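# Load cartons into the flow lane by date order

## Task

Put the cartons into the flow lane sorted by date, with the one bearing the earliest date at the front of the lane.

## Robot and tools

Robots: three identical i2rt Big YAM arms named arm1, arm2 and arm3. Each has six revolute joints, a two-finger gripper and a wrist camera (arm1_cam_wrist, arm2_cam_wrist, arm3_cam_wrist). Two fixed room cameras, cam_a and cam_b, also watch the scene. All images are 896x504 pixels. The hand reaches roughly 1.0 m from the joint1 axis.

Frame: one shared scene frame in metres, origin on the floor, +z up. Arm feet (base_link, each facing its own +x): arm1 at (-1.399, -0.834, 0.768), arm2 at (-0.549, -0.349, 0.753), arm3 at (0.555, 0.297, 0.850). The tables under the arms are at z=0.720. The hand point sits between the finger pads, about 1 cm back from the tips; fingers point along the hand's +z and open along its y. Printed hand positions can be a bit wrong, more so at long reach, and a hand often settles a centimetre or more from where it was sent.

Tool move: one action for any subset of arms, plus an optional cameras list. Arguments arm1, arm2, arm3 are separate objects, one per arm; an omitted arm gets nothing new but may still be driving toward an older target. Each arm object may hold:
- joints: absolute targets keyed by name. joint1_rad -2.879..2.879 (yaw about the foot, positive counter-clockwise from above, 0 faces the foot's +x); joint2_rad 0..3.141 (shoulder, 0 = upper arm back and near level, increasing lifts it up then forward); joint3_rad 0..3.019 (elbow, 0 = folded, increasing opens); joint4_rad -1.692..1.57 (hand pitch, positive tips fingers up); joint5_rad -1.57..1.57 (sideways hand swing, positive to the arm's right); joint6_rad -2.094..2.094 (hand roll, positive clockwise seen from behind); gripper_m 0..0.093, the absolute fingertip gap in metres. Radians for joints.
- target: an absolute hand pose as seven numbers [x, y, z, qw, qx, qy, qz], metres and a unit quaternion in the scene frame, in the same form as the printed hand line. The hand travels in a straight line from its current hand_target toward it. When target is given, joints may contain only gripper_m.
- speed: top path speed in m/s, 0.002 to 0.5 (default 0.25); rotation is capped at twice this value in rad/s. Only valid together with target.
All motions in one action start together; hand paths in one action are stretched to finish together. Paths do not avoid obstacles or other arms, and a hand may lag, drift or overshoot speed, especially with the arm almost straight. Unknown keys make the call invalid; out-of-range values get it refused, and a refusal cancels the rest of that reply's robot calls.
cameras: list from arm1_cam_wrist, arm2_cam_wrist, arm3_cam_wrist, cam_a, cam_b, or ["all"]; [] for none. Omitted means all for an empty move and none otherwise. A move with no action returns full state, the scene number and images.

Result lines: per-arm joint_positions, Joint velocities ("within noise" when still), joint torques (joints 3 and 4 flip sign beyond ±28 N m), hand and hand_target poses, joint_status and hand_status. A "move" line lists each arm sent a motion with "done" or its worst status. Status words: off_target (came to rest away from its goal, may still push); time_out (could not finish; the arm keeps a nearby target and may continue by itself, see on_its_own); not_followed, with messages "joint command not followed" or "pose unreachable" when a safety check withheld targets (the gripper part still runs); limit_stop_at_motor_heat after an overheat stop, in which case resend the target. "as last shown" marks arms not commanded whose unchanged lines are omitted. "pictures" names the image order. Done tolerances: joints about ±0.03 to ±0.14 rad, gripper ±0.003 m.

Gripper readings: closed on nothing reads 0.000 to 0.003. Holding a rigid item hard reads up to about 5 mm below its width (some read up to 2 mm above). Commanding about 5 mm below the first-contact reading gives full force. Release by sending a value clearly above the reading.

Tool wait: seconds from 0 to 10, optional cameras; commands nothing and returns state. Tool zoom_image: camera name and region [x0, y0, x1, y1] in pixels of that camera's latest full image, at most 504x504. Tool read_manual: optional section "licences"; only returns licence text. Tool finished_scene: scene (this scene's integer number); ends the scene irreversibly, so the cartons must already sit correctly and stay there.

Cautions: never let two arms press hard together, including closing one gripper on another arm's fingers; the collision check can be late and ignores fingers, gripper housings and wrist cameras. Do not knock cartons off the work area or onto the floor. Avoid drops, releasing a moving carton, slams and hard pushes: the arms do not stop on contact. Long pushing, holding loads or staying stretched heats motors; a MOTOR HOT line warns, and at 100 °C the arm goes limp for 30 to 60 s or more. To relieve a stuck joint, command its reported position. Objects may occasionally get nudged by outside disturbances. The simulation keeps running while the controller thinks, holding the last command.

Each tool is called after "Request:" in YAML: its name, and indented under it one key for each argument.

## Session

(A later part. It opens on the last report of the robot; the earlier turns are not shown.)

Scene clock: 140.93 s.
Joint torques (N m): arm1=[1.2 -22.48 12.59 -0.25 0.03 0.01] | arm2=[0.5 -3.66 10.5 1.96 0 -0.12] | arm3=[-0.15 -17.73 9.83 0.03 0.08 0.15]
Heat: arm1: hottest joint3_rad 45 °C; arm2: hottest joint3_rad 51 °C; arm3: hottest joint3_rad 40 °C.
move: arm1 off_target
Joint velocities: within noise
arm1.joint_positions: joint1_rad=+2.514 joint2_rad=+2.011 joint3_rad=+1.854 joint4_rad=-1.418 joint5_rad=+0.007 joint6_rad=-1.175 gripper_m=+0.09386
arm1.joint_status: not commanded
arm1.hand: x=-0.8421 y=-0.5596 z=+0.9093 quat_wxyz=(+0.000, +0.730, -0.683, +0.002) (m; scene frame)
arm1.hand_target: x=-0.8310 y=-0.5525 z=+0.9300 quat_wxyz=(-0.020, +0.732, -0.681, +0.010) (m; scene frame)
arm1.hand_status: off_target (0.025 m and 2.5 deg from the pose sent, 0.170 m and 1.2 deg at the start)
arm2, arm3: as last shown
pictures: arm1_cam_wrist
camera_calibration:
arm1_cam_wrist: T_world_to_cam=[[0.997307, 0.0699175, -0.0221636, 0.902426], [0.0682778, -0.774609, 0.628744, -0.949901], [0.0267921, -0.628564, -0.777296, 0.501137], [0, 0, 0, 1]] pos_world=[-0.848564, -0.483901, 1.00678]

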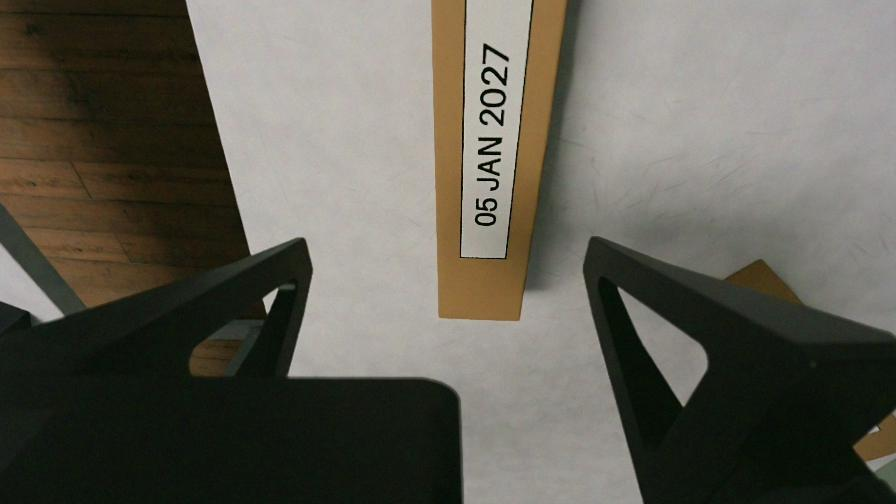

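Request:
move:
  arm1: {"joints": {"joint1_rad": -0.25, "joint2_rad": 1.66, "joint3_rad": 1.465, "joint4_rad": -1.376, "joint5_rad": 0, "joint6_rad": -1.272}}
  cameras: ["arm1_cam_wrist"]

Scene clock: 165.93 s.
Joint torques (N m): arm1=[0.38 -18.61 8.5 -0.14 -0.07 -0.07] | arm2=[0.5 -3.66 10.51 1.95 0.01 -0.11] | arm3=[-0.32 -17.85 9.83 0.03 0.08 0.14]
Heat: arm1: hottest joint3_rad 45 °C; arm2: hottest joint3_rad 52 °C; arm3: hottest joint3_rad 40 °C.
move: arm1 done
Joint velocities: within noise
arm1.joint_positions: joint1_rad=-0.249 joint2_rad=+1.680 joint3_rad=+1.463 joint4_rad=-1.370 joint5_rad=+0.001 joint6_rad=-1.263 gripper_m=+0.09391
arm1.joint_status: all done
arm1.hand: x=-1.7328 y=-1.2066 z=+0.9365 quat_wxyz=(-0.001, -0.496, -0.868, -0.011) (m; scene frame)
arm1.hand_target: x=-1.7318 y=-1.2053 z=+0.9467 quat_wxyz=(+0.000, -0.493, -0.870, -0.003) (m; scene frame)
arm1.hand_status: not commanded
arm2, arm3: as last shown
pictures: arm1_cam_wrist
camera_calibration:
arm1_cam_wrist: T_world_to_cam=[[-0.858706, -0.510526, -0.0445882, -2.05896], [-0.419562, 0.650402, 0.633202, -0.537476], [-0.294266, 0.562442, -0.772701, 1.01589], [0, 0, 0, 1]] pos_world=[-1.6946, -1.27295, 1.03351]

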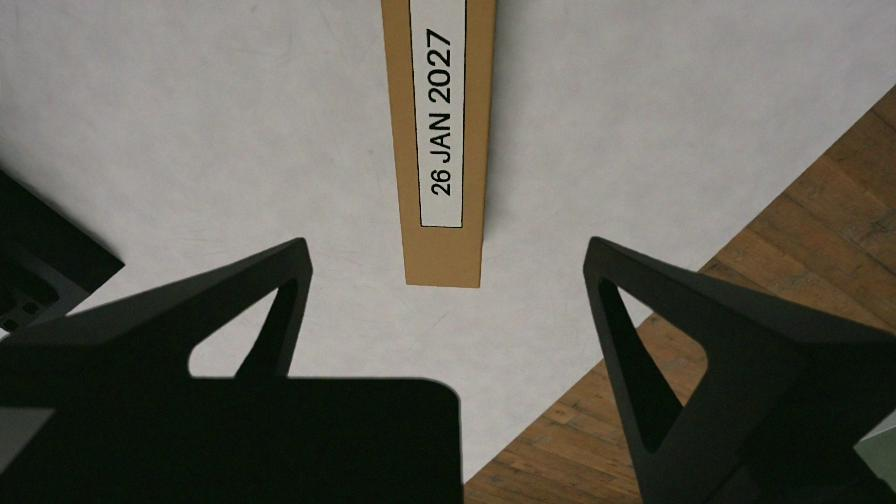

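Request:
move:
  arm1: {"target": [-1.7225, -1.211, 0.763, 0, 0.4962, 0.8682, 0], "speed": 0.18}
  arm2: {"joints": {"joint1_rad": 1.22, "joint2_rad": 1.36, "joint3_rad": 1.174, "joint4_rad": -1.385, "joint5_rad": 0, "joint6_rad": -0.96}}
  cameras: ["arm1_cam_wrist", "arm2_cam_wrist"]

Scene clock: 176.03 s.
Joint torques (N m): arm1=[1.85 -17.49 7.08 0.47 -0.11 0.12] | arm2=[-0.56 -9 13.85 -0.21 -0.13 -0.12] | arm3=[-0.15 -17.85 9.77 0.01 0.08 0.16]
Heat: arm1: hottest joint3_rad 44 °C; arm2: hottest joint3_rad 52 °C; arm3: hottest joint3_rad 40 °C.
move: arm1 done; arm2 done
Joint velocities: within noise
arm1.joint_positions: joint1_rad=-0.245 joint2_rad=+1.852 joint3_rad=+1.195 joint4_rad=-0.926 joint5_rad=+0.000 joint6_rad=-1.251 gripper_m=+0.09391
arm1.joint_status: not commanded
arm1.hand: x=-1.7252 y=-1.2010 z=+0.7612 quat_wxyz=(-0.001, -0.500, -0.866, -0.009) (m; scene frame)
arm1.hand_target: x=-1.7224 y=-1.2109 z=+0.7631 quat_wxyz=(+0.000, -0.496, -0.868, +0.000) (m; scene frame)
arm1.hand_status: done (0.010 m and 1.1 deg from the pose sent, 0.174 m and 1.3 deg at the start)
arm2.joint_positions: joint1_rad=+1.228 joint2_rad=+1.361 joint3_rad=+1.120 joint4_rad=-1.377 joint5_rad=+0.001 joint6_rad=-0.948 gripper_m=+0.09398
arm2.joint_status: all done
arm2.hand: x=-0.8354 y=-0.5806 z=+0.9313 quat_wxyz=(+0.010, +0.683, +0.730, +0.023) (m; scene frame)
arm2.hand_target: x=-0.8495 y=-0.5882 z=+0.9517 quat_wxyz=(+0.007, +0.682, +0.731, -0.001) (m; scene frame)
arm2.hand_status: not commanded
arm3: as last shown
pictures: arm1_cam_wrist, arm2_cam_wrist
camera_calibration:
arm1_cam_wrist: T_world_to_cam=[[-0.862869, -0.503747, -0.0411793, -2.05899], [-0.413086, 0.655933, 0.631753, -0.407992], [-0.291232, 0.562131, -0.774075, 0.885493], [0, 0, 0, 1]] pos_world=[-1.68729, -1.26736, 0.8584]
arm2_cam_wrist: T_world_to_cam=[[-0.996928, -0.0706247, -0.0338676, -0.844269], [-0.0771859, 0.812348, 0.578042, -0.123092], [-0.0133117, 0.57888, -0.815304, 1.20715], [0, 0, 0, 1]] pos_world=[-0.835107, -0.658426, 1.02675]

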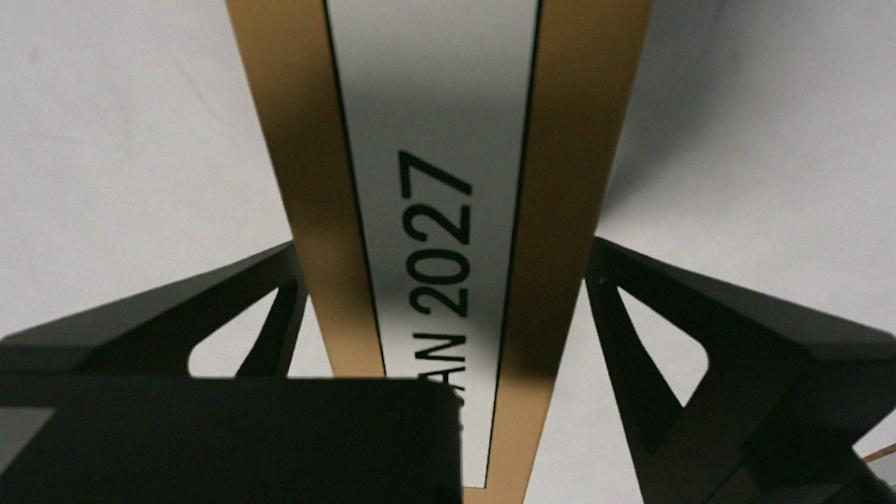

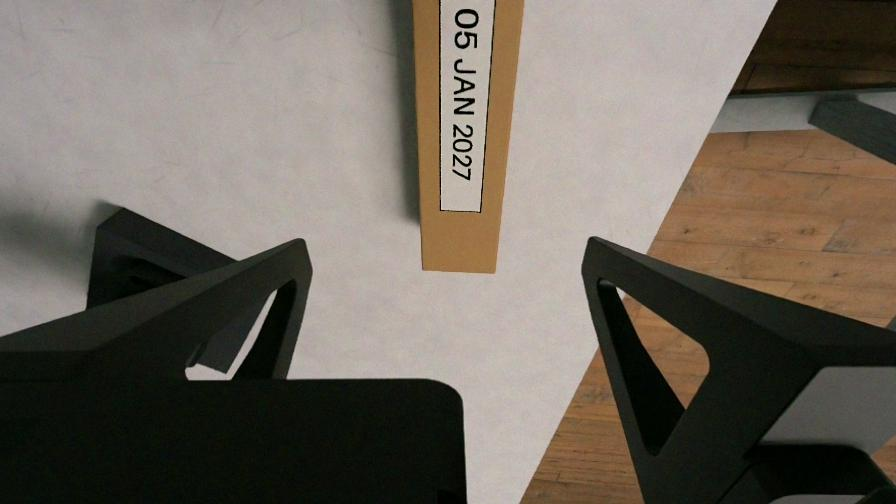

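Request:
move:
  arm1: {"joints": {"gripper_m": 0.055}}
  arm2: {"target": [-0.838, -0.590, 0.745, 0, 0.6884, 0.7254, 0], "speed": 0.2}
  cameras: ["arm2_cam_wrist"]

Scene clock: 187.60 s.
Joint torques (N m): arm1=[1.85 -17.38 7.01 0.44 -0.11 0.11] | arm2=[0.73 -9.11 6.53 0.66 -0.02 0.09] | arm3=[-0.09 -17.9 9.8 0.01 0.07 0.14]
Heat: arm1: hottest joint3_rad 43 °C; arm2: hottest joint3_rad 55 °C; arm3: hottest joint3_rad 40 °C.
move: arm1 off_target; arm2 done
Joint velocities: within noise
arm1.joint_positions: joint1_rad=-0.245 joint2_rad=+1.852 joint3_rad=+1.195 joint4_rad=-0.925 joint5_rad=+0.000 joint6_rad=-1.250 gripper_m=+0.06065
arm1.joint_status: gripper_m off_target (ended at +0.06068, target +0.05500)
arm1.hand: x=-1.7253 y=-1.2014 z=+0.7612 quat_wxyz=(-0.001, -0.500, -0.866, -0.008) (m; scene frame)
arm1.hand_target: x=-1.7224 y=-1.2109 z=+0.7631 quat_wxyz=(+0.000, -0.496, -0.868, +0.000) (m; scene frame)
arm1.hand_status: not commanded
arm2.joint_positions: joint1_rad=+1.230 joint2_rad=+1.597 joint3_rad=+0.842 joint4_rad=-0.802 joint5_rad=+0.013 joint6_rad=-0.933 gripper_m=+0.09398
arm2.joint_status: not commanded
arm2.hand: x=-0.8441 y=-0.5898 z=+0.7529 quat_wxyz=(+0.000, +0.688, +0.725, -0.007) (m; scene frame)
arm2.hand_target: x=-0.8381 y=-0.5898 z=+0.7452 quat_wxyz=(+0.000, +0.688, +0.725, +0.000) (m; scene frame)
arm2.hand_status: done (0.010 m and 0.8 deg from the pose sent, 0.186 m and 2.9 deg at the start)
arm3: as last shown
pictures: arm2_cam_wrist
camera_calibration:
arm2_cam_wrist: T_world_to_cam=[[-0.998099, -0.0571558, 0.0230479, -0.895452], [-0.0346289, 0.8295, 0.557432, 0.0483407], [-0.0509787, 0.555575, -0.829902, 1.03238], [0, 0, 0, 1]] pos_world=[-0.839447, -0.664843, 0.850467]

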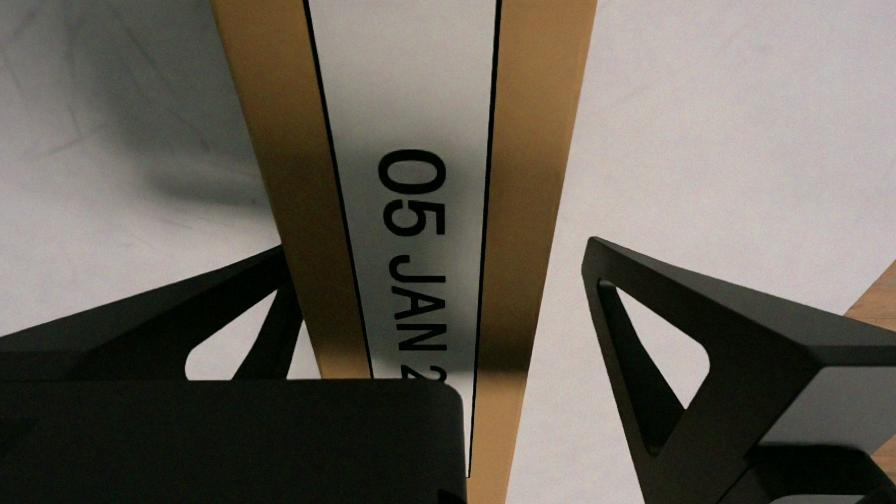

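Request:
move:
  arm1: {"target": [-1.69, -1.17, 0.93, 0, 0.4962, 0.8682, 0], "speed": 0.2}
  arm2: {"joints": {"gripper_m": 0.055}}

Request:
move:
  arm1: {"joints": {"joint1_rad": 2.50, "joint2_rad": 1.55, "joint3_rad": 1.37, "joint4_rad": -1.38, "joint5_rad": 0, "joint6_rad": -1.033}}
  arm2: {"target": [-0.815, -0.56, 0.955, 0, 0.6884, 0.7254, 0], "speed": 0.22}
  cameras: ["arm2_cam_wrist"]

Scene clock: 194.00 s.
Joint torques (N m): arm1=[1.44 -16.44 13.3 -0.59 -0.12 0.05] | arm2=[0.56 -9.11 6.63 0.75 0.04 0.09] | arm3=[-0.15 -17.9 9.77 0.01 0.08 0.14]
Heat: arm1: hottest joint3_rad 43 °C; arm2: hottest joint3_rad 53 °C; arm3: hottest joint3_rad 40 °C.
move: arm1 off_target; arm2 off_target
Joint velocities: within noise
arm1.joint_positions: joint1_rad=-0.245 joint2_rad=+1.553 joint3_rad=+1.185 joint4_rad=-1.283 joint5_rad=+0.000 joint6_rad=-1.250 gripper_m=+0.06065
arm1.joint_status: not commanded
arm1.hand: x=-1.6777 y=-1.1482 z=+0.8929 quat_wxyz=(-0.008, -0.499, -0.865, -0.042) (m; scene frame)
arm1.hand_target: x=-1.6885 y=-1.1682 z=+0.9301 quat_wxyz=(+0.000, -0.496, -0.868, +0.000) (m; scene frame)
arm1.hand_status: off_target (0.045 m and 5.0 deg from the pose sent, 0.175 m and 1.1 deg at the start)
arm2.joint_positions: joint1_rad=+1.234 joint2_rad=+1.597 joint3_rad=+0.840 joint4_rad=-0.802 joint5_rad=+0.012 joint6_rad=-0.932 gripper_m=+0.06076
arm2.joint_status: gripper_m off_target (ended at +0.06079, target +0.05500)
arm2.hand: x=-0.8425 y=-0.5905 z=+0.7525 quat_wxyz=(+0.001, +0.687, +0.726, -0.006) (m; scene frame)
arm2.hand_target: x=-0.8380 y=-0.5897 z=+0.7452 quat_wxyz=(+0.000, +0.688, +0.725, +0.000) (m; scene frame)
arm2.hand_status: not commanded
arm3.joint_positions: joint1_rad=+0.004 joint2_rad=+1.558 joint3_rad=+1.122 joint4_rad=-1.131 joint5_rad=+0.000 joint6_rad=+0.832 gripper_m=+0.09404
arm3.joint_status: not commanded
arm3.hand: x=+0.2657 y=-0.0238 z=+0.9520 quat_wxyz=(-0.001, -1.000, -0.004, +0.000) (m; scene frame)
arm3.hand_target: x=+0.2664 y=-0.0209 z=+0.9550 quat_wxyz=(+0.000, -1.000, +0.002, -0.001) (m; scene frame)
arm3.hand_status: not commanded
camera_calibration:
arm1_cam_wrist: T_world_to_cam=[[-0.859965, -0.499238, -0.105933, -1.91808], [-0.441511, 0.623648, 0.645082, -0.602871], [-0.255985, 0.601519, -0.756735, 1.06043], [0, 0, 0, 1]] pos_world=[-1.6442, -1.21947, 0.988181]
arm2_cam_wrist: T_world_to_cam=[[-0.997989, -0.0598194, 0.0209513, -0.893778], [-0.0380274, 0.829555, 0.557129, 0.0465666], [-0.0507074, 0.555212, -0.830162, 1.03267], [0, 0, 0, 1]] pos_world=[-0.837846, -0.665445, 0.850065]
arm3_cam_wrist: T_world_to_cam=[[0.00774093, 0.999961, -0.0042805, 0.0266843], [0.80334, -0.00366967, 0.595509, -0.778635], [0.59547, -0.00804849, -0.803337, 0.729366], [0, 0, 0, 1]] pos_world=[0.190986, -0.0236703, 1.04973]

Scene clock: 198.13 s.
Joint torques (N m): arm1=[0.97 -16.62 9.18 -0.08 -0.03 0.02] | arm2=[-0.44 -7.12 15.76 -0.32 -0.03 -0.05] | arm3=[-0.32 -18.02 9.76 0.01 0.09 0.13]
Heat: arm1: hottest joint3_rad 43 °C; arm2: hottest joint3_rad 55 °C; arm3: hottest joint3_rad 40 °C.
move: arm1 time_out; arm2 off_target
Joint velocities: within noise
arm1.joint_positions: joint1_rad=+2.250 joint2_rad=+1.621 joint3_rad=+1.295 joint4_rad=-1.362 joint5_rad=-0.003 joint6_rad=-1.039 gripper_m=+0.06063
arm1.joint_status: joint1_rad time_out (moved +2.494 of +2.745); the others done
arm1.on_its_own: joint1_rad is held at +2.250, not at your +2.500, since a time_out
arm1.hand: x=-0.9656 y=-0.7479 z=+0.9080 quat_wxyz=(+0.050, +0.579, -0.814, -0.027) (m; scene frame)
arm1.hand_target: x=-0.9601 y=-0.7469 z=+0.9203 quat_wxyz=(+0.035, +0.579, -0.814, -0.020) (m; scene frame)
arm1.hand_status: not commanded
arm2.joint_positions: joint1_rad=+1.234 joint2_rad=+1.237 joint3_rad=+0.989 joint4_rad=-1.395 joint5_rad=+0.014 joint6_rad=-0.932 gripper_m=+0.06076
arm2.joint_status: not commanded
arm2.hand: x=-0.7936 y=-0.5460 z=+0.9245 quat_wxyz=(+0.005, +0.686, +0.726, +0.036) (m; scene frame)
arm2.hand_target: x=-0.8133 y=-0.5586 z=+0.9549 quat_wxyz=(+0.000, +0.688, +0.725, +0.000) (m; scene frame)
arm2.hand_status: off_target (0.040 m and 4.2 deg from the pose sent, 0.207 m and 0.8 deg at the start)
arm3: as last shown
pictures: arm2_cam_wrist
joint command not followed: on one or more control steps a check withheld the commanded joint targets of the arm1 arm, and it was not sent them on those steps.
cause: the commanded joint targets, or the way to them, would bring a part of the robot too close to another arm (this arm's wrist (the part past joint 4) and the arm2 arm's wrist (the part past joint 4), at the place that arm is still heading or pushing toward).
camera_calibration:
arm2_cam_wrist: T_world_to_cam=[[-0.997092, -0.0604617, -0.0463994, -0.783326], [-0.0762098, 0.79713, 0.598979, -0.170941], [0.000771025, 0.600773, -0.799419, 1.19063], [0, 0, 0, 1]] pos_world=[-0.794993, -0.626399, 1.01786]

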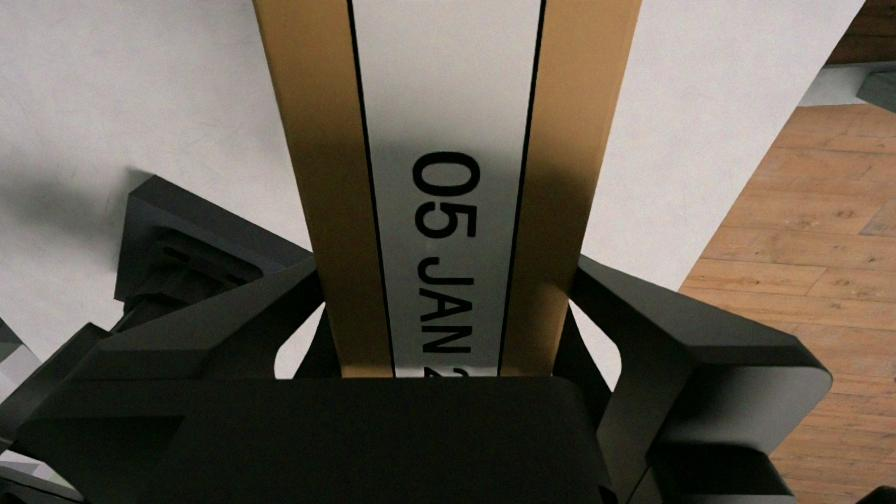

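Request:
move:
  arm2: {"joints": {"joint1_rad": -1.77, "joint2_rad": 1.48, "joint3_rad": 1.245, "joint4_rad": -1.385, "joint5_rad": 0, "joint6_rad": 0.82}}

Scene clock: 205.73 s.
Joint torques (N m): arm1=[0.26 -17.14 11.92 0.01 -0.08 0.11] | arm2=[-0.15 -13.16 12.88 -0.47 0.02 0.09] | arm3=[-0.09 -18.02 9.81 -0.02 0.09 0.14]
Heat: arm1: hottest joint3_rad 44 °C; arm2: hottest joint3_rad 57 °C; arm3: hottest joint3_rad 40 °C.
move: arm2 done
Joint velocities: within noise
arm1.joint_positions: joint1_rad=+2.257 joint2_rad=+1.629 joint3_rad=+1.257 joint4_rad=-1.367 joint5_rad=-0.002 joint6_rad=-1.047 gripper_m=+0.06045
arm1.joint_status: not commanded
arm1.on_its_own: joint1_rad is held at +2.250, not at your +2.500, since a time_out
arm1.hand: x=-0.9815 y=-0.7478 z=+0.8922 quat_wxyz=(+0.074, +0.584, -0.807, -0.037) (m; scene frame)
arm1.hand_target: x=-0.9602 y=-0.7468 z=+0.9203 quat_wxyz=(+0.035, +0.579, -0.814, -0.020) (m; scene frame)
arm1.hand_status: not commanded
arm2.joint_positions: joint1_rad=-1.770 joint2_rad=+1.504 joint3_rad=+1.199 joint4_rad=-1.373 joint5_rad=+0.001 joint6_rad=+0.811 gripper_m=+0.06085
arm2.joint_status: all done
arm2.hand: x=-0.2788 y=-0.0503 z=+0.9061 quat_wxyz=(+0.031, +0.011, -0.998, +0.045) (m; scene frame)
arm2.hand_target: x=-0.2709 y=-0.0407 z=+0.9315 quat_wxyz=(+0.012, +0.006, -1.000, +0.024) (m; scene frame)
arm2.hand_status: not commanded
arm3: as last shown
camera_calibration:
arm1_cam_wrist: T_world_to_cam=[[0.93482, -0.311668, -0.170217, 0.839624], [-0.119863, -0.728113, 0.674896, -1.26651], [-0.334281, -0.610503, -0.718012, -0.0204716], [0, 0, 0, 1]] pos_world=[-0.943548, -0.672974, 0.98298]
arm2_cam_wrist: T_world_to_cam=[[0.029544, -0.994282, 0.102616, -0.136712], [-0.788335, 0.0399388, 0.613948, -0.766077], [-0.614536, -0.0990346, -0.782648, 0.655708], [0, 0, 0, 1]] pos_world=[-0.19693, -0.0403968, 0.997549]
arm3_cam_wrist: T_world_to_cam=[[0.00774093, 0.999961, -0.0042805, 0.0266843], [0.80334, -0.00366967, 0.595509, -0.778635], [0.59547, -0.00804849, -0.803337, 0.729366], [0, 0, 0, 1]] pos_world=[0.190986, -0.0236703, 1.04973]

Request:
move:
  arm1: {"target": [-0.812, -0.545, 0.875, -0.03, 0.731, -0.681, 0.011], "speed": 0.25}
  arm2: {"target": [0.0, 0.012, 0.94, 0.01, 0, 1, 0.008], "speed": 0.2}
  cameras: ["arm2_cam_wrist", "arm1_cam_wrist"]

Scene clock: 213.37 s.
Joint torques (N m): arm1=[0.5 -24.59 13.9 -0.4 -0.06 -0.09] | arm2=[-0.56 -20.95 16.65 -0.35 -0.07 -0.12] | arm3=[-0.26 -17.96 9.81 0.06 0.08 0.16]
Heat: arm1: hottest joint3_rad 44 °C; arm2: hottest joint3_rad 57 °C; arm3: hottest joint3_rad 40 °C.
move: arm1 off_target; arm2 off_target
Joint velocities: within noise
arm1.joint_positions: joint1_rad=+2.505 joint2_rad=+2.092 joint3_rad=+1.786 joint4_rad=-1.287 joint5_rad=+0.004 joint6_rad=-1.172 gripper_m=+0.06043
arm1.joint_status: not commanded
arm1.hand: x=-0.8334 y=-0.5607 z=+0.8345 quat_wxyz=(+0.008, +0.726, -0.688, -0.003) (m; scene frame)
arm1.hand_target: x=-0.8146 y=-0.5462 z=+0.8756 quat_wxyz=(-0.031, +0.731, -0.681, +0.011) (m; scene frame)
arm1.hand_status: off_target (0.048 m and 4.8 deg from the pose sent, 0.265 m and 25.8 deg at the start)
arm2.joint_positions: joint1_rad=-2.024 joint2_rad=+2.081 joint3_rad=+2.004 joint4_rad=-1.545 joint5_rad=-0.015 joint6_rad=+0.586 gripper_m=+0.06085
arm2.joint_status: not commanded
arm2.hand: x=-0.0202 y=+0.0011 z=+0.9070 quat_wxyz=(+0.021, -0.004, -1.000, +0.014) (m; scene frame)
arm2.hand_target: x=-0.0025 y=+0.0104 z=+0.9404 quat_wxyz=(-0.011, +0.000, -1.000, -0.008) (m; scene frame)
arm2.hand_status: off_target (0.040 m and 4.3 deg from the pose sent, 0.288 m and 7.8 deg at the start)
arm3: as last shown
pictures: arm1_cam_wrist, arm2_cam_wrist
camera_calibration:
arm1_cam_wrist: T_world_to_cam=[[0.997471, 0.0579875, -0.0410937, 0.901325], [0.0709033, -0.772078, 0.631561, -0.902996], [0.00489507, -0.632877, -0.774237, 0.418818], [0, 0, 0, 1]] pos_world=[-0.83707, -0.484388, 0.9316]
arm2_cam_wrist: T_world_to_cam=[[-0.00267146, -0.999178, 0.0404593, -0.0376579], [-0.800607, 0.0263798, 0.598609, -0.551108], [-0.599184, -0.0307928, -0.800019, 0.836455], [0, 0, 0, 1]] pos_world=[0.0598692, 0.00266807, 1.0006]

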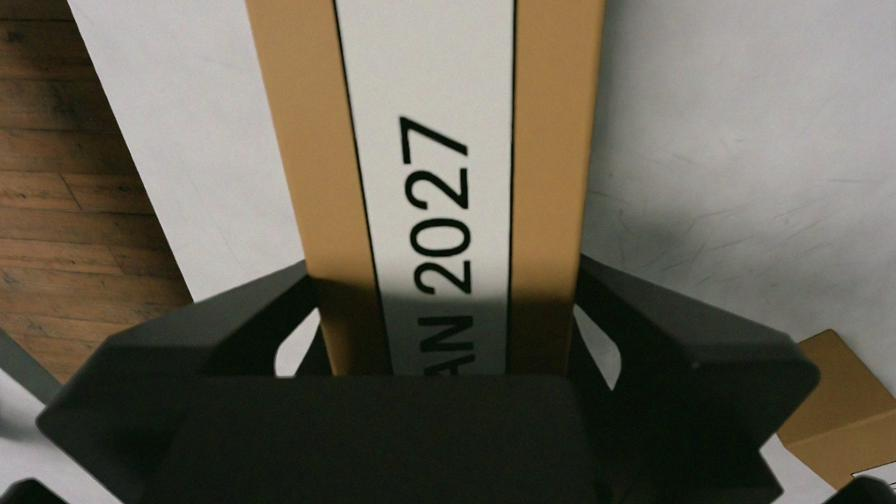

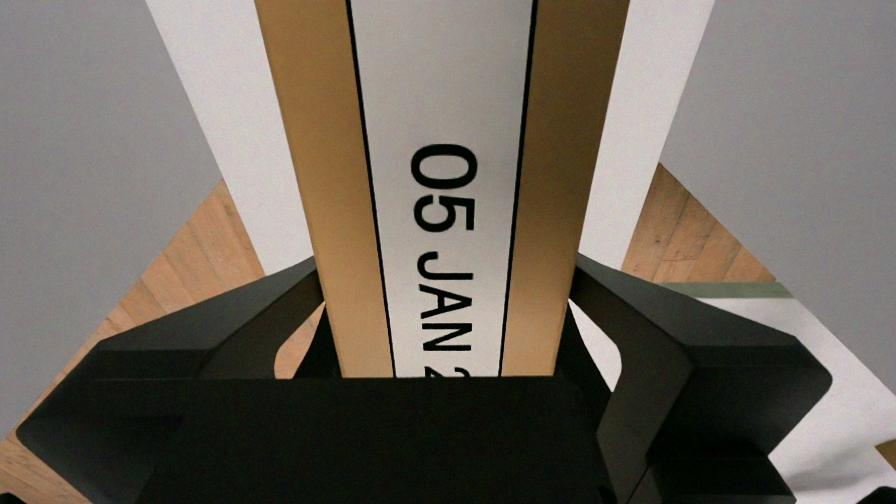

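Request:
move:
  arm1: {"target": [-0.808, -0.545, 0.79, -0.035, 0.731, -0.681, 0.013], "speed": 0.12}
  arm2: {"target": [0.04, 0.004, 0.84, 0.01, 0, 1, 0.008], "speed": 0.15}
  cameras: ["arm1_cam_wrist"]

Request:
move:
  arm1: {"target": [-0.808, -0.545, 0.768, -0.035, 0.731, -0.681, 0.013], "speed": 0.08}
  arm2: {"target": [0.042, 0.002, 0.779, 0.01, 0, 1, 0.008], "speed": 0.08}
  cameras: ["arm1_cam_wrist", "arm2_cam_wrist"]

Scene clock: 218.53 s.
Joint torques (N m): arm1=[1.2 -23.3 8.57 0.64 0.16 0.05] | arm2=[-1.03 -23.88 13.16 0.47 -0.07 -0.11] | arm3=[-0.32 -17.85 9.78 0.02 0.09 0.14]
Heat: arm1: hottest joint3_rad 44 °C; arm2: hottest joint3_rad 59 °C; arm3: hottest joint3_rad 40 °C.
move: arm1 off_target; arm2 off_target
Joint velocities: within noise
arm1.joint_positions: joint1_rad=+2.505 joint2_rad=+2.158 joint3_rad=+1.755 joint4_rad=-1.127 joint5_rad=-0.001 joint6_rad=-1.186 gripper_m=+0.06017
arm1.joint_status: not commanded
arm1.hand: x=-0.8143 y=-0.5502 z=+0.7830 quat_wxyz=(-0.022, +0.730, -0.683, +0.006) (m; scene frame)
arm1.hand_target: x=-0.8081 y=-0.5450 z=+0.7901 quat_wxyz=(-0.035, +0.731, -0.681, +0.013) (m; scene frame)
arm1.hand_status: off_target (0.011 m and 1.7 deg from the pose sent, 0.053 m and 5.4 deg at the start)
arm2.joint_positions: joint1_rad=-2.061 joint2_rad=+2.226 joint3_rad=+2.004 joint4_rad=-1.392 joint5_rad=-0.015 joint6_rad=+0.547 gripper_m=+0.06085
arm2.joint_status: not commanded
arm2.hand: x=+0.0225 y=-0.0023 z=+0.8137 quat_wxyz=(+0.018, -0.003, -1.000, +0.010) (m; scene frame)
arm2.hand_target: x=+0.0388 y=+0.0032 z=+0.8403 quat_wxyz=(-0.010, +0.000, -1.000, -0.008) (m; scene frame)
arm2.hand_status: off_target (0.032 m and 3.9 deg from the pose sent, 0.090 m and 4.3 deg at the start)
arm3: as last shown
pictures: arm1_cam_wrist
camera_calibration:
arm1_cam_wrist: T_world_to_cam=[[0.99732, 0.0715365, 0.0153695, 0.842737], [0.0473403, -0.791034, 0.609937, -0.876561], [0.0557906, -0.607575, -0.792301, 0.455039], [0, 0, 0, 1]] pos_world=[-0.824369, -0.477206, 0.882222]

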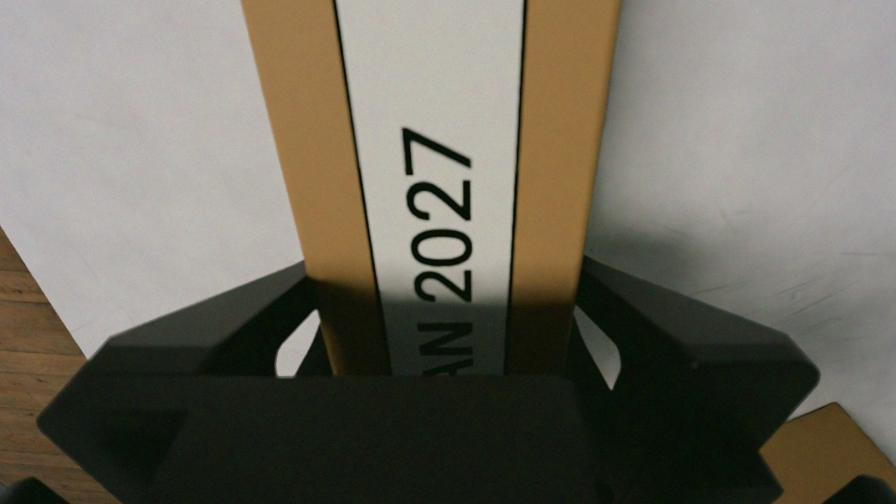

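Scene clock: 219.93 s.
Joint torques (N m): arm1=[1.32 -21.89 7.98 0.95 0.41 0.12] | arm2=[-0.79 -23 9.11 0.55 -0.08 -0.13] | arm3=[-0.03 -17.9 9.78 0.06 0.09 0.13]
Heat: arm1: hottest joint3_rad 44 °C; arm2: hottest joint3_rad 59 °C; arm3: hottest joint3_rad 40 °C.
move: arm1 off_target; arm2 done
Joint velocities: within noise
arm1.joint_positions: joint1_rad=+2.505 joint2_rad=+2.158 joint3_rad=+1.742 joint4_rad=-1.089 joint5_rad=-0.007 joint6_rad=-1.194 gripper_m=+0.06016
arm1.joint_status: not commanded
arm1.hand: x=-0.8113 y=-0.5476 z=+0.7785 quat_wxyz=(-0.034, +0.733, -0.679, +0.008) (m; scene frame)
arm1.hand_target: x=-0.8082 y=-0.5451 z=+0.7682 quat_wxyz=(-0.035, +0.731, -0.681, +0.013) (m; scene frame)
arm1.hand_status: off_target (0.011 m and 0.7 deg from the pose sent, 0.017 m and 1.7 deg at the start)
arm2.joint_positions: joint1_rad=-2.063 joint2_rad=+2.259 joint3_rad=+1.978 joint4_rad=-1.266 joint5_rad=-0.016 joint6_rad=+0.543 gripper_m=+0.06085
arm2.joint_status: not commanded
arm2.hand: x=+0.0400 y=+0.0064 z=+0.7825 quat_wxyz=(-0.011, -0.002, -1.000, -0.007) (m; scene frame)
arm2.hand_target: x=+0.0420 y=+0.0020 z=+0.7790 quat_wxyz=(-0.010, +0.000, -1.000, -0.008) (m; scene frame)
arm2.hand_status: done (0.006 m and 0.2 deg from the pose sent, 0.040 m and 3.8 deg at the start)
arm3: as last shown
pictures: arm1_cam_wrist, arm2_cam_wrist
camera_calibration:
arm1_cam_wrist: T_world_to_cam=[[0.996174, 0.0797046, 0.0358283, 0.82719], [0.0424654, -0.799862, 0.59868, -0.871916], [0.0763752, -0.594868, -0.800187, 0.482674], [0, 0, 0, 1]] pos_world=[-0.823864, -0.476216, 0.878591]
arm2_cam_wrist: T_world_to_cam=[[0.00136707, -0.999998, -0.0012126, 0.00541239], [-0.836947, -0.0018078, 0.547282, -0.386825], [-0.547283, 0.000266713, -0.836948, 0.799739], [0, 0, 0, 1]] pos_world=[0.113924, 0.00449978, 0.881048]

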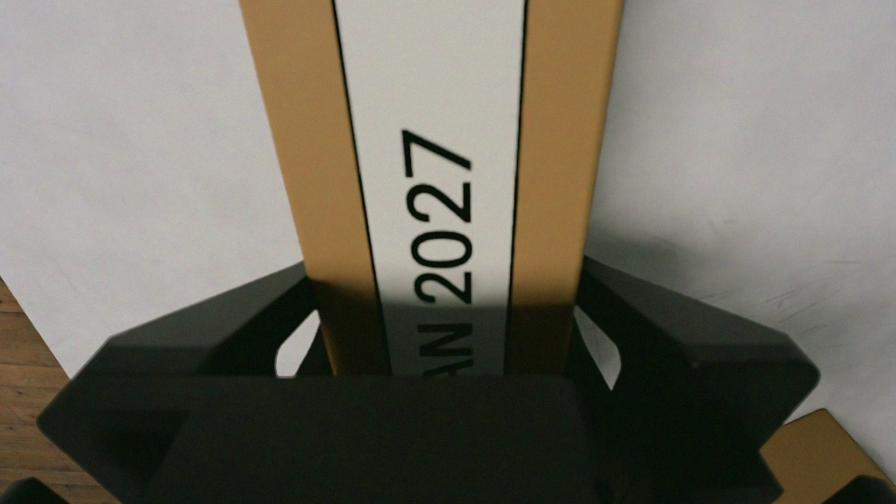

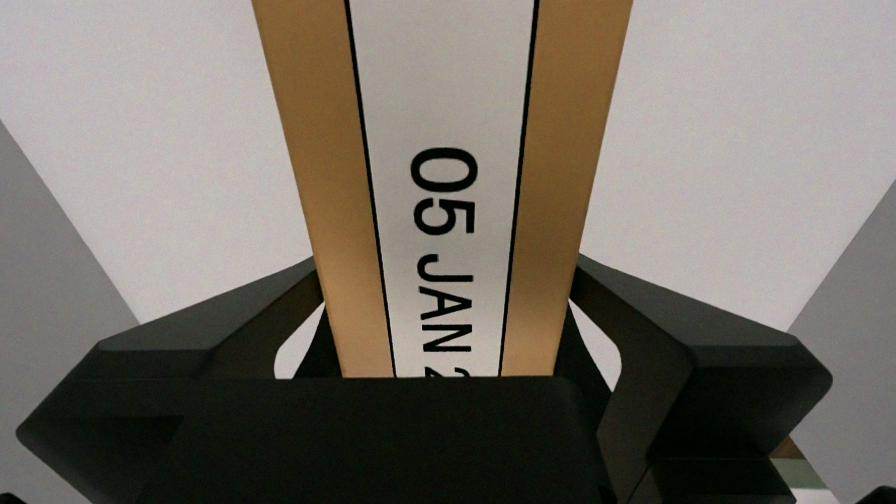

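Request:
move:
  arm1: {"target": [-0.808, -0.545, 0.757, -0.03, 0.731, -0.681, 0.012], "speed": 0.08}
  arm2: {"target": [0.042, 0.001, 0.769, 0.01, 0, 1, 0.008], "speed": 0.08}

Scene clock: 224.53 s.
Joint torques (N m): arm1=[1.32 -21.77 8.16 0.87 0.45 0.14] | arm2=[-0.85 -21.83 8.5 0.77 -0.13 -0.13] | arm3=[-0.15 -17.9 9.8 0.06 0.09 0.14]
Heat: arm1: hottest joint3_rad 43 °C; arm2: hottest joint3_rad 58 °C; arm3: hottest joint3_rad 40 °C.
move: arm1 off_target; arm2 off_target
Joint velocities: within noise
arm1.joint_positions: joint1_rad=+2.505 joint2_rad=+2.173 joint3_rad=+1.741 joint4_rad=-1.081 joint5_rad=-0.006 joint6_rad=-1.196 gripper_m=+0.05999
arm1.joint_status: not commanded
arm1.hand: x=-0.8111 y=-0.5477 z=+0.7691 quat_wxyz=(-0.031, +0.734, -0.679, +0.007) (m; scene frame)
arm1.hand_target: x=-0.8084 y=-0.5451 z=+0.7571 quat_wxyz=(-0.030, +0.731, -0.681, +0.012) (m; scene frame)
arm1.hand_status: off_target (0.013 m and 0.7 deg from the pose sent, 0.022 m and 0.8 deg at the start)
arm2.joint_positions: joint1_rad=-2.063 joint2_rad=+2.259 joint3_rad=+1.972 joint4_rad=-1.247 joint5_rad=-0.015 joint6_rad=+0.543 gripper_m=+0.06085
arm2.joint_status: not commanded
arm2.hand: x=+0.0421 y=+0.0075 z=+0.7803 quat_wxyz=(-0.017, -0.002, -1.000, -0.010) (m; scene frame)
arm2.hand_target: x=+0.0418 y=+0.0009 z=+0.7690 quat_wxyz=(-0.010, +0.000, -1.000, -0.008) (m; scene frame)
arm2.hand_status: off_target (0.013 m and 0.8 deg from the pose sent, 0.015 m and 0.2 deg at the start)
arm3: as last shown
camera_calibration:
arm1_cam_wrist: T_world_to_cam=[[0.996231, 0.0813446, 0.0300989, 0.832717], [0.0469636, -0.797652, 0.601287, -0.863471], [0.0729199, -0.597607, -0.798466, 0.469487], [0, 0, 0, 1]] pos_world=[-0.823262, -0.475917, 0.868999]
arm2_cam_wrist: T_world_to_cam=[[0.0015492, -0.999976, -0.00671608, 0.0107333], [-0.843105, -0.00491767, 0.537726, -0.376025], [-0.537746, 0.00482931, -0.843093, 0.803315], [0, 0, 0, 1]] pos_world=[0.114934, 0.00500443, 0.87954]
arm3_cam_wrist: T_world_to_cam=[[0.00774093, 0.999961, -0.0042805, 0.0266843], [0.80334, -0.00366967, 0.595509, -0.778635], [0.59547, -0.00804849, -0.803337, 0.729366], [0, 0, 0, 1]] pos_world=[0.190986, -0.0236703, 1.04973]

Request:
move:
  arm1: {"target": [-0.808, -0.545, 0.749, -0.03, 0.731, -0.681, 0.012], "speed": 0.06}
  arm2: {"joints": {"gripper_m": 0.094}}
  cameras: ["arm1_cam_wrist"]

Scene clock: 228.43 s.
Joint torques (N m): arm1=[1.26 -21.07 7.64 1.36 0.46 0.14] | arm2=[-0.79 -21.6 8.66 0.76 -0.05 -0.12] | arm3=[-0.32 -17.96 9.78 -0.02 0.08 0.15]
Heat: arm1: hottest joint3_rad 43 °C; arm2: hottest joint3_rad 58 °C; arm3: hottest joint3_rad 40 °C.
move: arm1 off_target; arm2 done
Joint velocities: within noise
arm1.joint_positions: joint1_rad=+2.505 joint2_rad=+2.173 joint3_rad=+1.740 joint4_rad=-1.079 joint5_rad=-0.006 joint6_rad=-1.196 gripper_m=+0.05998
arm1.joint_status: not commanded
arm1.hand: x=-0.8109 y=-0.5476 z=+0.7689 quat_wxyz=(-0.032, +0.734, -0.679, +0.007) (m; scene frame)
arm1.hand_target: x=-0.8088 y=-0.5453 z=+0.7494 quat_wxyz=(-0.030, +0.731, -0.681, +0.012) (m; scene frame)
arm1.hand_status: off_target (0.020 m and 0.7 deg from the pose sent, 0.021 m and 0.7 deg at the start)
arm2.joint_positions: joint1_rad=-2.063 joint2_rad=+2.259 joint3_rad=+1.972 joint4_rad=-1.246 joint5_rad=-0.017 joint6_rad=+0.543 gripper_m=+0.09388
arm2.joint_status: all done
arm2.hand: x=+0.0420 y=+0.0078 z=+0.7803 quat_wxyz=(-0.016, -0.001, -1.000, -0.011) (m; scene frame)
arm2.hand_target: x=+0.0419 y=+0.0010 z=+0.7690 quat_wxyz=(-0.010, +0.000, -1.000, -0.008) (m; scene frame)
arm2.hand_status: not commanded
arm3: as last shown
pictures: arm1_cam_wrist
camera_calibration:
arm1_cam_wrist: T_world_to_cam=[[0.996198, 0.0813386, 0.031211, 0.831718], [0.0463244, -0.797951, 0.600939, -0.863636], [0.0737844, -0.597208, -0.798685, 0.470478], [0, 0, 0, 1]] pos_world=[-0.823262, -0.475817, 0.868798]

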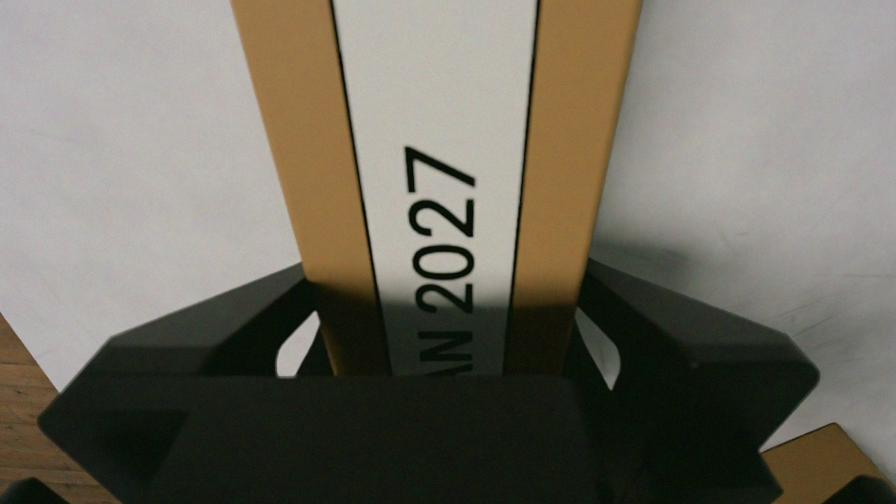

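Request:
move:
  arm1: {"joints": {"gripper_m": 0.094}}
  arm2: {"target": [0.036, 0.004, 0.93, 0, 0, 1, 0], "speed": 0.18}

Request:
move:
  arm1: {"target": [-0.83, -0.552, 0.93, -0.02, 0.731, -0.681, 0.01], "speed": 0.2}
  arm2: {"joints": {"joint2_rad": 1.524, "joint3_rad": 1.355, "joint4_rad": -1.40}}
  cameras: ["arm1_cam_wrist"]

Scene clock: 233.93 s.
Joint torques (N m): arm1=[1.26 -22.89 7.65 0.53 -0.05 0.12] | arm2=[-0.38 -19.66 14.9 -0.29 0.09 -0.07] | arm3=[-0.15 -17.73 9.83 0.01 0.09 0.15]
Heat: arm1: hottest joint3_rad 43 °C; arm2: hottest joint3_rad 58 °C; arm3: hottest joint3_rad 40 °C.
move: arm1 done; arm2 off_target
Joint velocities: within noise
arm1.joint_positions: joint1_rad=+2.505 joint2_rad=+2.194 joint3_rad=+1.739 joint4_rad=-1.056 joint5_rad=+0.005 joint6_rad=-1.193 gripper_m=+0.09386
arm1.joint_status: all done
arm1.hand: x=-0.8080 y=-0.5482 z=+0.7558 quat_wxyz=(-0.030, +0.733, -0.680, +0.012) (m; scene frame)
arm1.hand_target: x=-0.8086 y=-0.5453 z=+0.7495 quat_wxyz=(-0.030, +0.731, -0.681, +0.012) (m; scene frame)
arm1.hand_status: not commanded
arm2.joint_positions: joint1_rad=-2.063 joint2_rad=+2.179 joint3_rad=+2.215 joint4_rad=-1.632 joint5_rad=-0.017 joint6_rad=+0.542 gripper_m=+0.09388
arm2.joint_status: not commanded
arm2.hand: x=+0.0228 y=-0.0012 z=+0.9247 quat_wxyz=(+0.011, -0.002, -1.000, +0.005) (m; scene frame)
arm2.hand_target: x=+0.0352 y=+0.0036 z=+0.9300 quat_wxyz=(-0.001, +0.000, -1.000, -0.001) (m; scene frame)
arm2.hand_status: off_target (0.015 m and 1.4 deg from the pose sent, 0.150 m and 2.2 deg at the start)
arm3.joint_positions: joint1_rad=+0.004 joint2_rad=+1.558 joint3_rad=+1.122 joint4_rad=-1.131 joint5_rad=+0.000 joint6_rad=+0.832 gripper_m=+0.09404
arm3.joint_status: not commanded
arm3.hand: x=+0.2657 y=-0.0238 z=+0.9520 quat_wxyz=(-0.001, -1.000, -0.004, +0.000) (m; scene frame)
arm3.hand_target: x=+0.2664 y=-0.0209 z=+0.9550 quat_wxyz=(+0.000, -1.000, +0.002, -0.001) (m; scene frame)
arm3.hand_status: not commanded
camera_calibration:
arm1_cam_wrist: T_world_to_cam=[[0.996244, 0.0786624, 0.036204, 0.824037], [0.0404528, -0.792436, 0.608612, -0.863918], [0.0765643, -0.604861, -0.792642, 0.452843], [0, 0, 0, 1]] pos_world=[-0.820665, -0.475513, 0.8549]
arm2_cam_wrist: T_world_to_cam=[[0.00187339, -0.999721, 0.0235289, -0.0250066], [-0.812694, 0.012188, 0.582564, -0.512064], [-0.582688, -0.0202132, -0.812444, 0.887426], [0, 0, 0, 1]] pos_world=[0.100988, -0.000820952, 1.01988]
arm3_cam_wrist: T_world_to_cam=[[0.00774093, 0.999961, -0.0042805, 0.0266843], [0.80334, -0.00366967, 0.595509, -0.778635], [0.59547, -0.00804849, -0.803337, 0.729366], [0, 0, 0, 1]] pos_world=[0.190986, -0.0236703, 1.04973]

Scene clock: 235.70 s.
Joint torques (N m): arm1=[1.85 -22.36 12.67 -0.28 0.05 0.13] | arm2=[-0.38 -12.22 8.91 0.76 0.09 -0.07] | arm3=[-0.09 -18.02 9.87 0.03 0.08 0.14]
Heat: arm1: hottest joint3_rad 43 °C; arm2: hottest joint3_rad 57 °C; arm3: hottest joint3_rad 40 °C.
move: arm1 off_target; arm2 done
Joint velocities: within noise
arm1.joint_positions: joint1_rad=+2.505 joint2_rad=+2.011 joint3_rad=+1.854 joint4_rad=-1.417 joint5_rad=+0.006 joint6_rad=-1.186 gripper_m=+0.09386
arm1.joint_status: not commanded
arm1.hand: x=-0.8396 y=-0.5645 z=+0.9088 quat_wxyz=(+0.000, +0.731, -0.683, +0.001) (m; scene frame)
arm1.hand_target: x=-0.8310 y=-0.5524 z=+0.9301 quat_wxyz=(-0.021, +0.732, -0.681, +0.010) (m; scene frame)
arm1.hand_status: off_target (0.026 m and 2.5 deg from the pose sent, 0.176 m and 1.2 deg at the start)
arm2.joint_positions: joint1_rad=-2.063 joint2_rad=+1.525 joint3_rad=+1.367 joint4_rad=-1.410 joint5_rad=-0.016 joint6_rad=+0.542 gripper_m=+0.09389
arm2.joint_status: all done
arm2.hand: x=-0.1656 y=-0.1135 z=+0.9599 quat_wxyz=(-0.002, -0.001, -1.000, -0.002) (m; scene frame)
arm2.hand_target: x=-0.1657 y=-0.1155 z=+0.9558 quat_wxyz=(-0.002, +0.000, -1.000, -0.001) (m; scene frame)
arm2.hand_status: not commanded
arm3: as last shown
pictures: arm1_cam_wrist
camera_calibration:
arm1_cam_wrist: T_world_to_cam=[[0.997127, 0.0722062, -0.0229056, 0.901985], [0.0705367, -0.774754, 0.628316, -0.951424], [0.0276221, -0.628126, -0.777621, 0.498858], [0, 0, 0, 1]] pos_world=[-0.846062, -0.488903, 1.00638]

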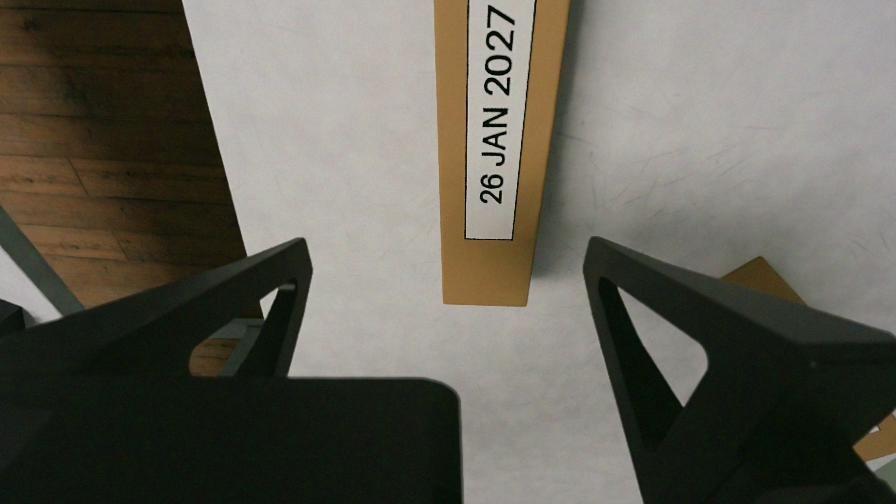

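Request:
move:
  arm1: {"joints": {"joint1_rad": 0.6, "joint2_rad": 0.8, "joint3_rad": 1.2, "joint4_rad": -1.4, "joint5_rad": 0, "joint6_rad": 0}}
  arm2: {"joints": {"joint1_rad": 2.168, "joint2_rad": 1.5385, "joint3_rad": 1.363, "joint4_rad": -1.395, "joint5_rad": 0, "joint6_rad": -0.866}}
  arm3: {"target": [0.02, 0.006, 0.865, 0, 1, -0.0035, 0], "speed": 0.2}
  cameras: ["arm2_cam_wrist", "arm3_cam_wrist"]

Scene clock: 249.73 s.
Joint torques (N m): arm1=[-0.56 -2.78 9.51 0.92 -0.01 0.11] | arm2=[0.03 -12.57 9.54 -0.09 -0.06 -0.11] | arm3=[-0.21 -23.47 13.49 0.03 0.05 -0.04]
Heat: arm1: hottest joint3_rad 44 °C; arm2: hottest joint3_rad 56 °C; arm3: hottest joint3_rad 40 °C.
move: arm1 done; arm2 done; arm3 off_target
Joint velocities: within noise
arm1.joint_positions: joint1_rad=+0.617 joint2_rad=+0.796 joint3_rad=+1.196 joint4_rad=-1.398 joint5_rad=+0.001 joint6_rad=-0.008 gripper_m=+0.09394
arm1.joint_status: all done
arm1.hand: x=-1.3610 y=-1.1239 z=+1.1568 quat_wxyz=(-0.211, -0.629, -0.725, +0.184) (m; scene frame)
arm1.hand_target: x=-1.3653 y=-1.1254 z=+1.1575 quat_wxyz=(-0.210, -0.638, -0.718, +0.184) (m; scene frame)
arm1.hand_status: not commanded
arm2.joint_positions: joint1_rad=+2.167 joint2_rad=+1.543 joint3_rad=+1.367 joint4_rad=-1.386 joint5_rad=-0.001 joint6_rad=-0.856 gripper_m=+0.09400
arm2.joint_status: all done
arm2.hand: x=-0.5250 y=-0.8032 z=+0.9568 quat_wxyz=(+0.008, +0.323, +0.946, -0.008) (m; scene frame)
arm2.hand_target: x=-0.5249 y=-0.7996 z=+0.9572 quat_wxyz=(+0.006, +0.318, +0.948, -0.004) (m; scene frame)
arm2.hand_status: not commanded
arm3.joint_positions: joint1_rad=-0.334 joint2_rad=+2.045 joint3_rad=+1.582 joint4_rad=-1.105 joint5_rad=+0.002 joint6_rad=+0.516 gripper_m=+0.09404
arm3.joint_status: not commanded
arm3.hand: x=+0.0306 y=+0.0102 z=+0.8688 quat_wxyz=(+0.000, -1.000, +0.007, +0.000) (m; scene frame)
arm3.hand_target: x=+0.0203 y=+0.0063 z=+0.8651 quat_wxyz=(+0.000, -1.000, +0.004, +0.001) (m; scene frame)
arm3.hand_status: off_target (0.012 m and 0.4 deg from the pose sent, 0.262 m and 0.9 deg at the start)
pictures: arm2_cam_wrist, arm3_cam_wrist
camera_calibration:
arm2_cam_wrist: T_world_to_cam=[[-0.608371, -0.79335, 0.021935, -0.97956], [-0.65638, 0.518489, 0.548027, -0.44445], [-0.44615, 0.319006, -0.836173, 0.944904], [0, 0, 0, 1]] pos_world=[-0.466095, -0.848121, 1.05516]
arm3_cam_wrist: T_world_to_cam=[[0.0290772, 0.999575, -0.00205271, -0.00842605], [0.803241, -0.0221435, 0.595242, -0.539635], [0.594944, -0.0189568, -0.803544, 0.803105], [0, 0, 0, 1]] pos_world=[-0.0441006, 0.0116973, 0.966526]

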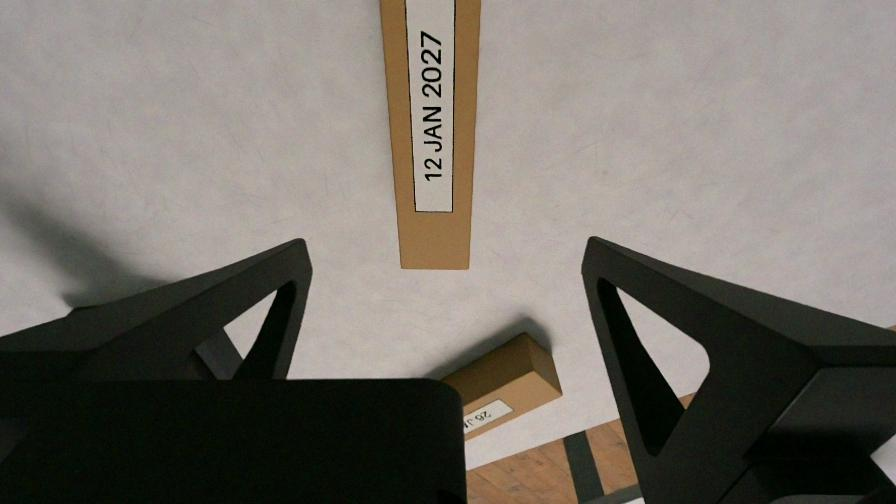

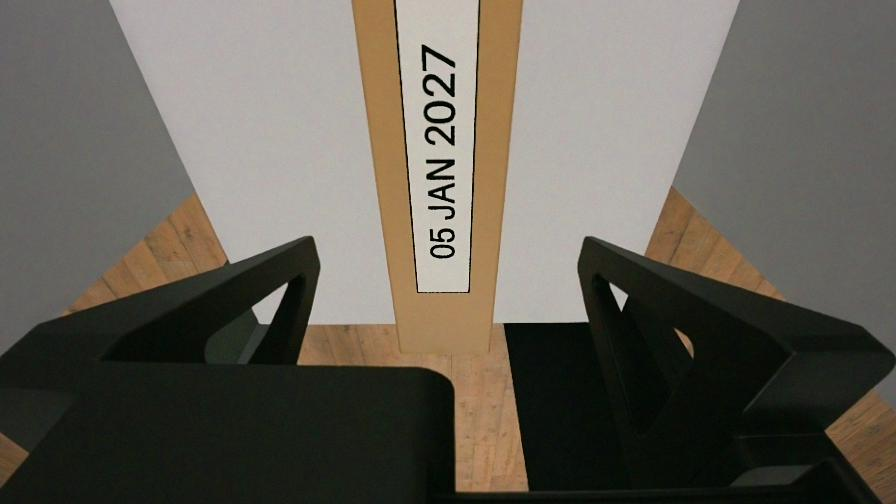

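Request:
move:
  arm2: {"target": [-0.5187, -0.795, 0.745, 0, 0.3256, 0.9455, 0], "speed": 0.2}
  arm3: {"target": [0.024, 0.0065, 0.776, 0, 1, 0.002, 0], "speed": 0.12}
  cameras: ["arm2_cam_wrist", "arm3_cam_wrist"]

Scene clock: 260.17 s.
Joint torques (N m): arm1=[-0.62 -2.78 9.51 0.94 0 0.12] | arm2=[0.73 -12.63 6.89 0.75 -0.02 0.11] | arm3=[0.21 -24.59 9.16 0.77 0.06 -0.02]
Heat: arm1: hottest joint3_rad 43 °C; arm2: hottest joint3_rad 55 °C; arm3: hottest joint3_rad 41 °C.
move: arm2 off_target; arm3 off_target
Joint velocities: within noise
arm1: as last shown
arm1.hand_target: x=-1.3654 y=-1.1254 z=+1.1575 quat_wxyz=(-0.210, -0.638, -0.718, +0.184) (m; scene frame)
arm2.joint_positions: joint1_rad=+2.170 joint2_rad=+1.762 joint3_rad=+1.054 joint4_rad=-0.862 joint5_rad=+0.007 joint6_rad=-0.848 gripper_m=+0.09400
arm2.joint_status: not commanded
arm2.hand: x=-0.5232 y=-0.7993 z=+0.7538 quat_wxyz=(+0.003, +0.326, +0.946, -0.006) (m; scene frame)
arm2.hand_target: x=-0.5189 y=-0.7948 z=+0.7451 quat_wxyz=(+0.000, +0.326, +0.945, +0.000) (m; scene frame)
arm2.hand_status: off_target (0.011 m and 0.8 deg from the pose sent, 0.212 m and 1.3 deg at the start)
arm3.joint_positions: joint1_rad=-0.334 joint2_rad=+2.160 joint3_rad=+1.554 joint4_rad=-0.945 joint5_rad=+0.002 joint6_rad=+0.507 gripper_m=+0.09404
arm3.joint_status: not commanded
arm3.hand: x=+0.0218 y=+0.0053 z=+0.7934 quat_wxyz=(-0.004, -1.000, +0.002, +0.008) (m; scene frame)
arm3.hand_target: x=+0.0243 y=+0.0068 z=+0.7764 quat_wxyz=(+0.000, -1.000, -0.002, +0.000) (m; scene frame)
arm3.hand_status: off_target (0.018 m and 1.2 deg from the pose sent, 0.093 m and 1.0 deg at the start)
pictures: arm2_cam_wrist, arm3_cam_wrist
camera_calibration:
arm2_cam_wrist: T_world_to_cam=[[-0.611868, -0.790665, 0.0215887, -0.970308], [-0.649412, 0.517764, 0.556942, -0.337782], [-0.451533, 0.326755, -0.830271, 0.773715], [0, 0, 0, 1]] pos_world=[-0.463702, -0.845112, 0.851466]
arm3_cam_wrist: T_world_to_cam=[[0.0202479, 0.999732, -0.0112295, 0.00404845], [0.812878, -0.00992224, 0.58235, -0.477857], [0.582082, -0.0209196, -0.812861, 0.755322], [0, 0, 0, 1]] pos_world=[-0.0513024, 0.00701227, 0.892297]

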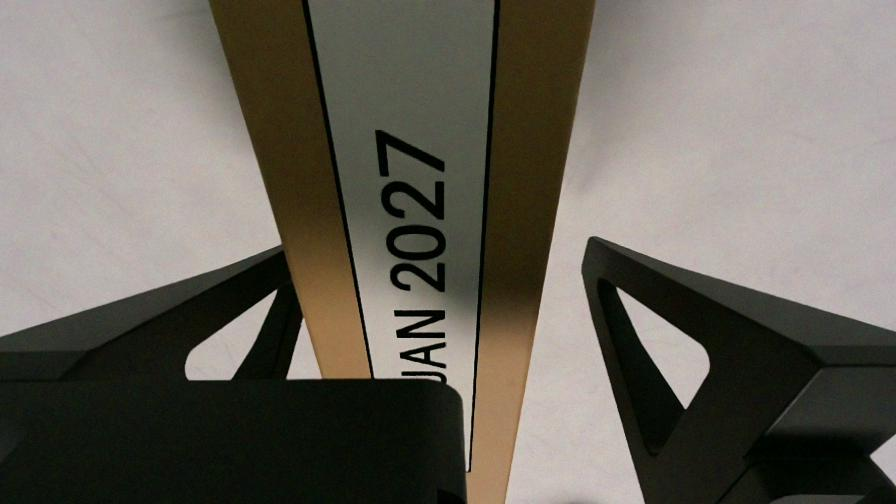

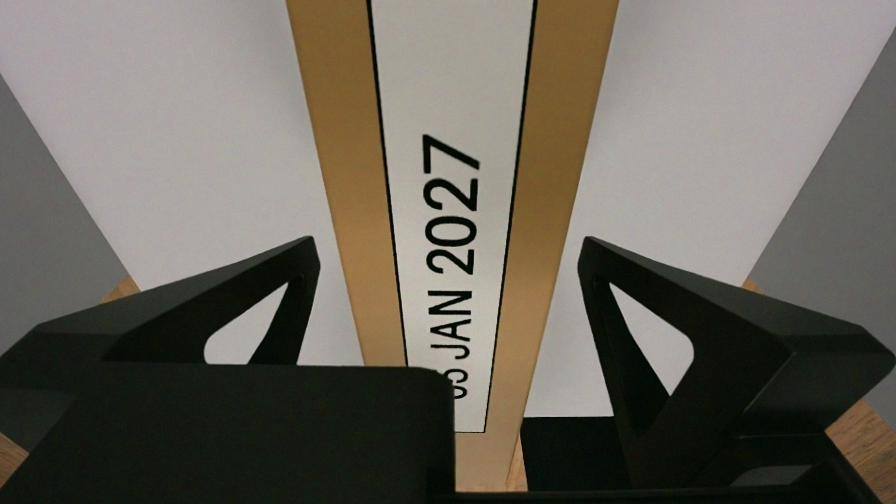

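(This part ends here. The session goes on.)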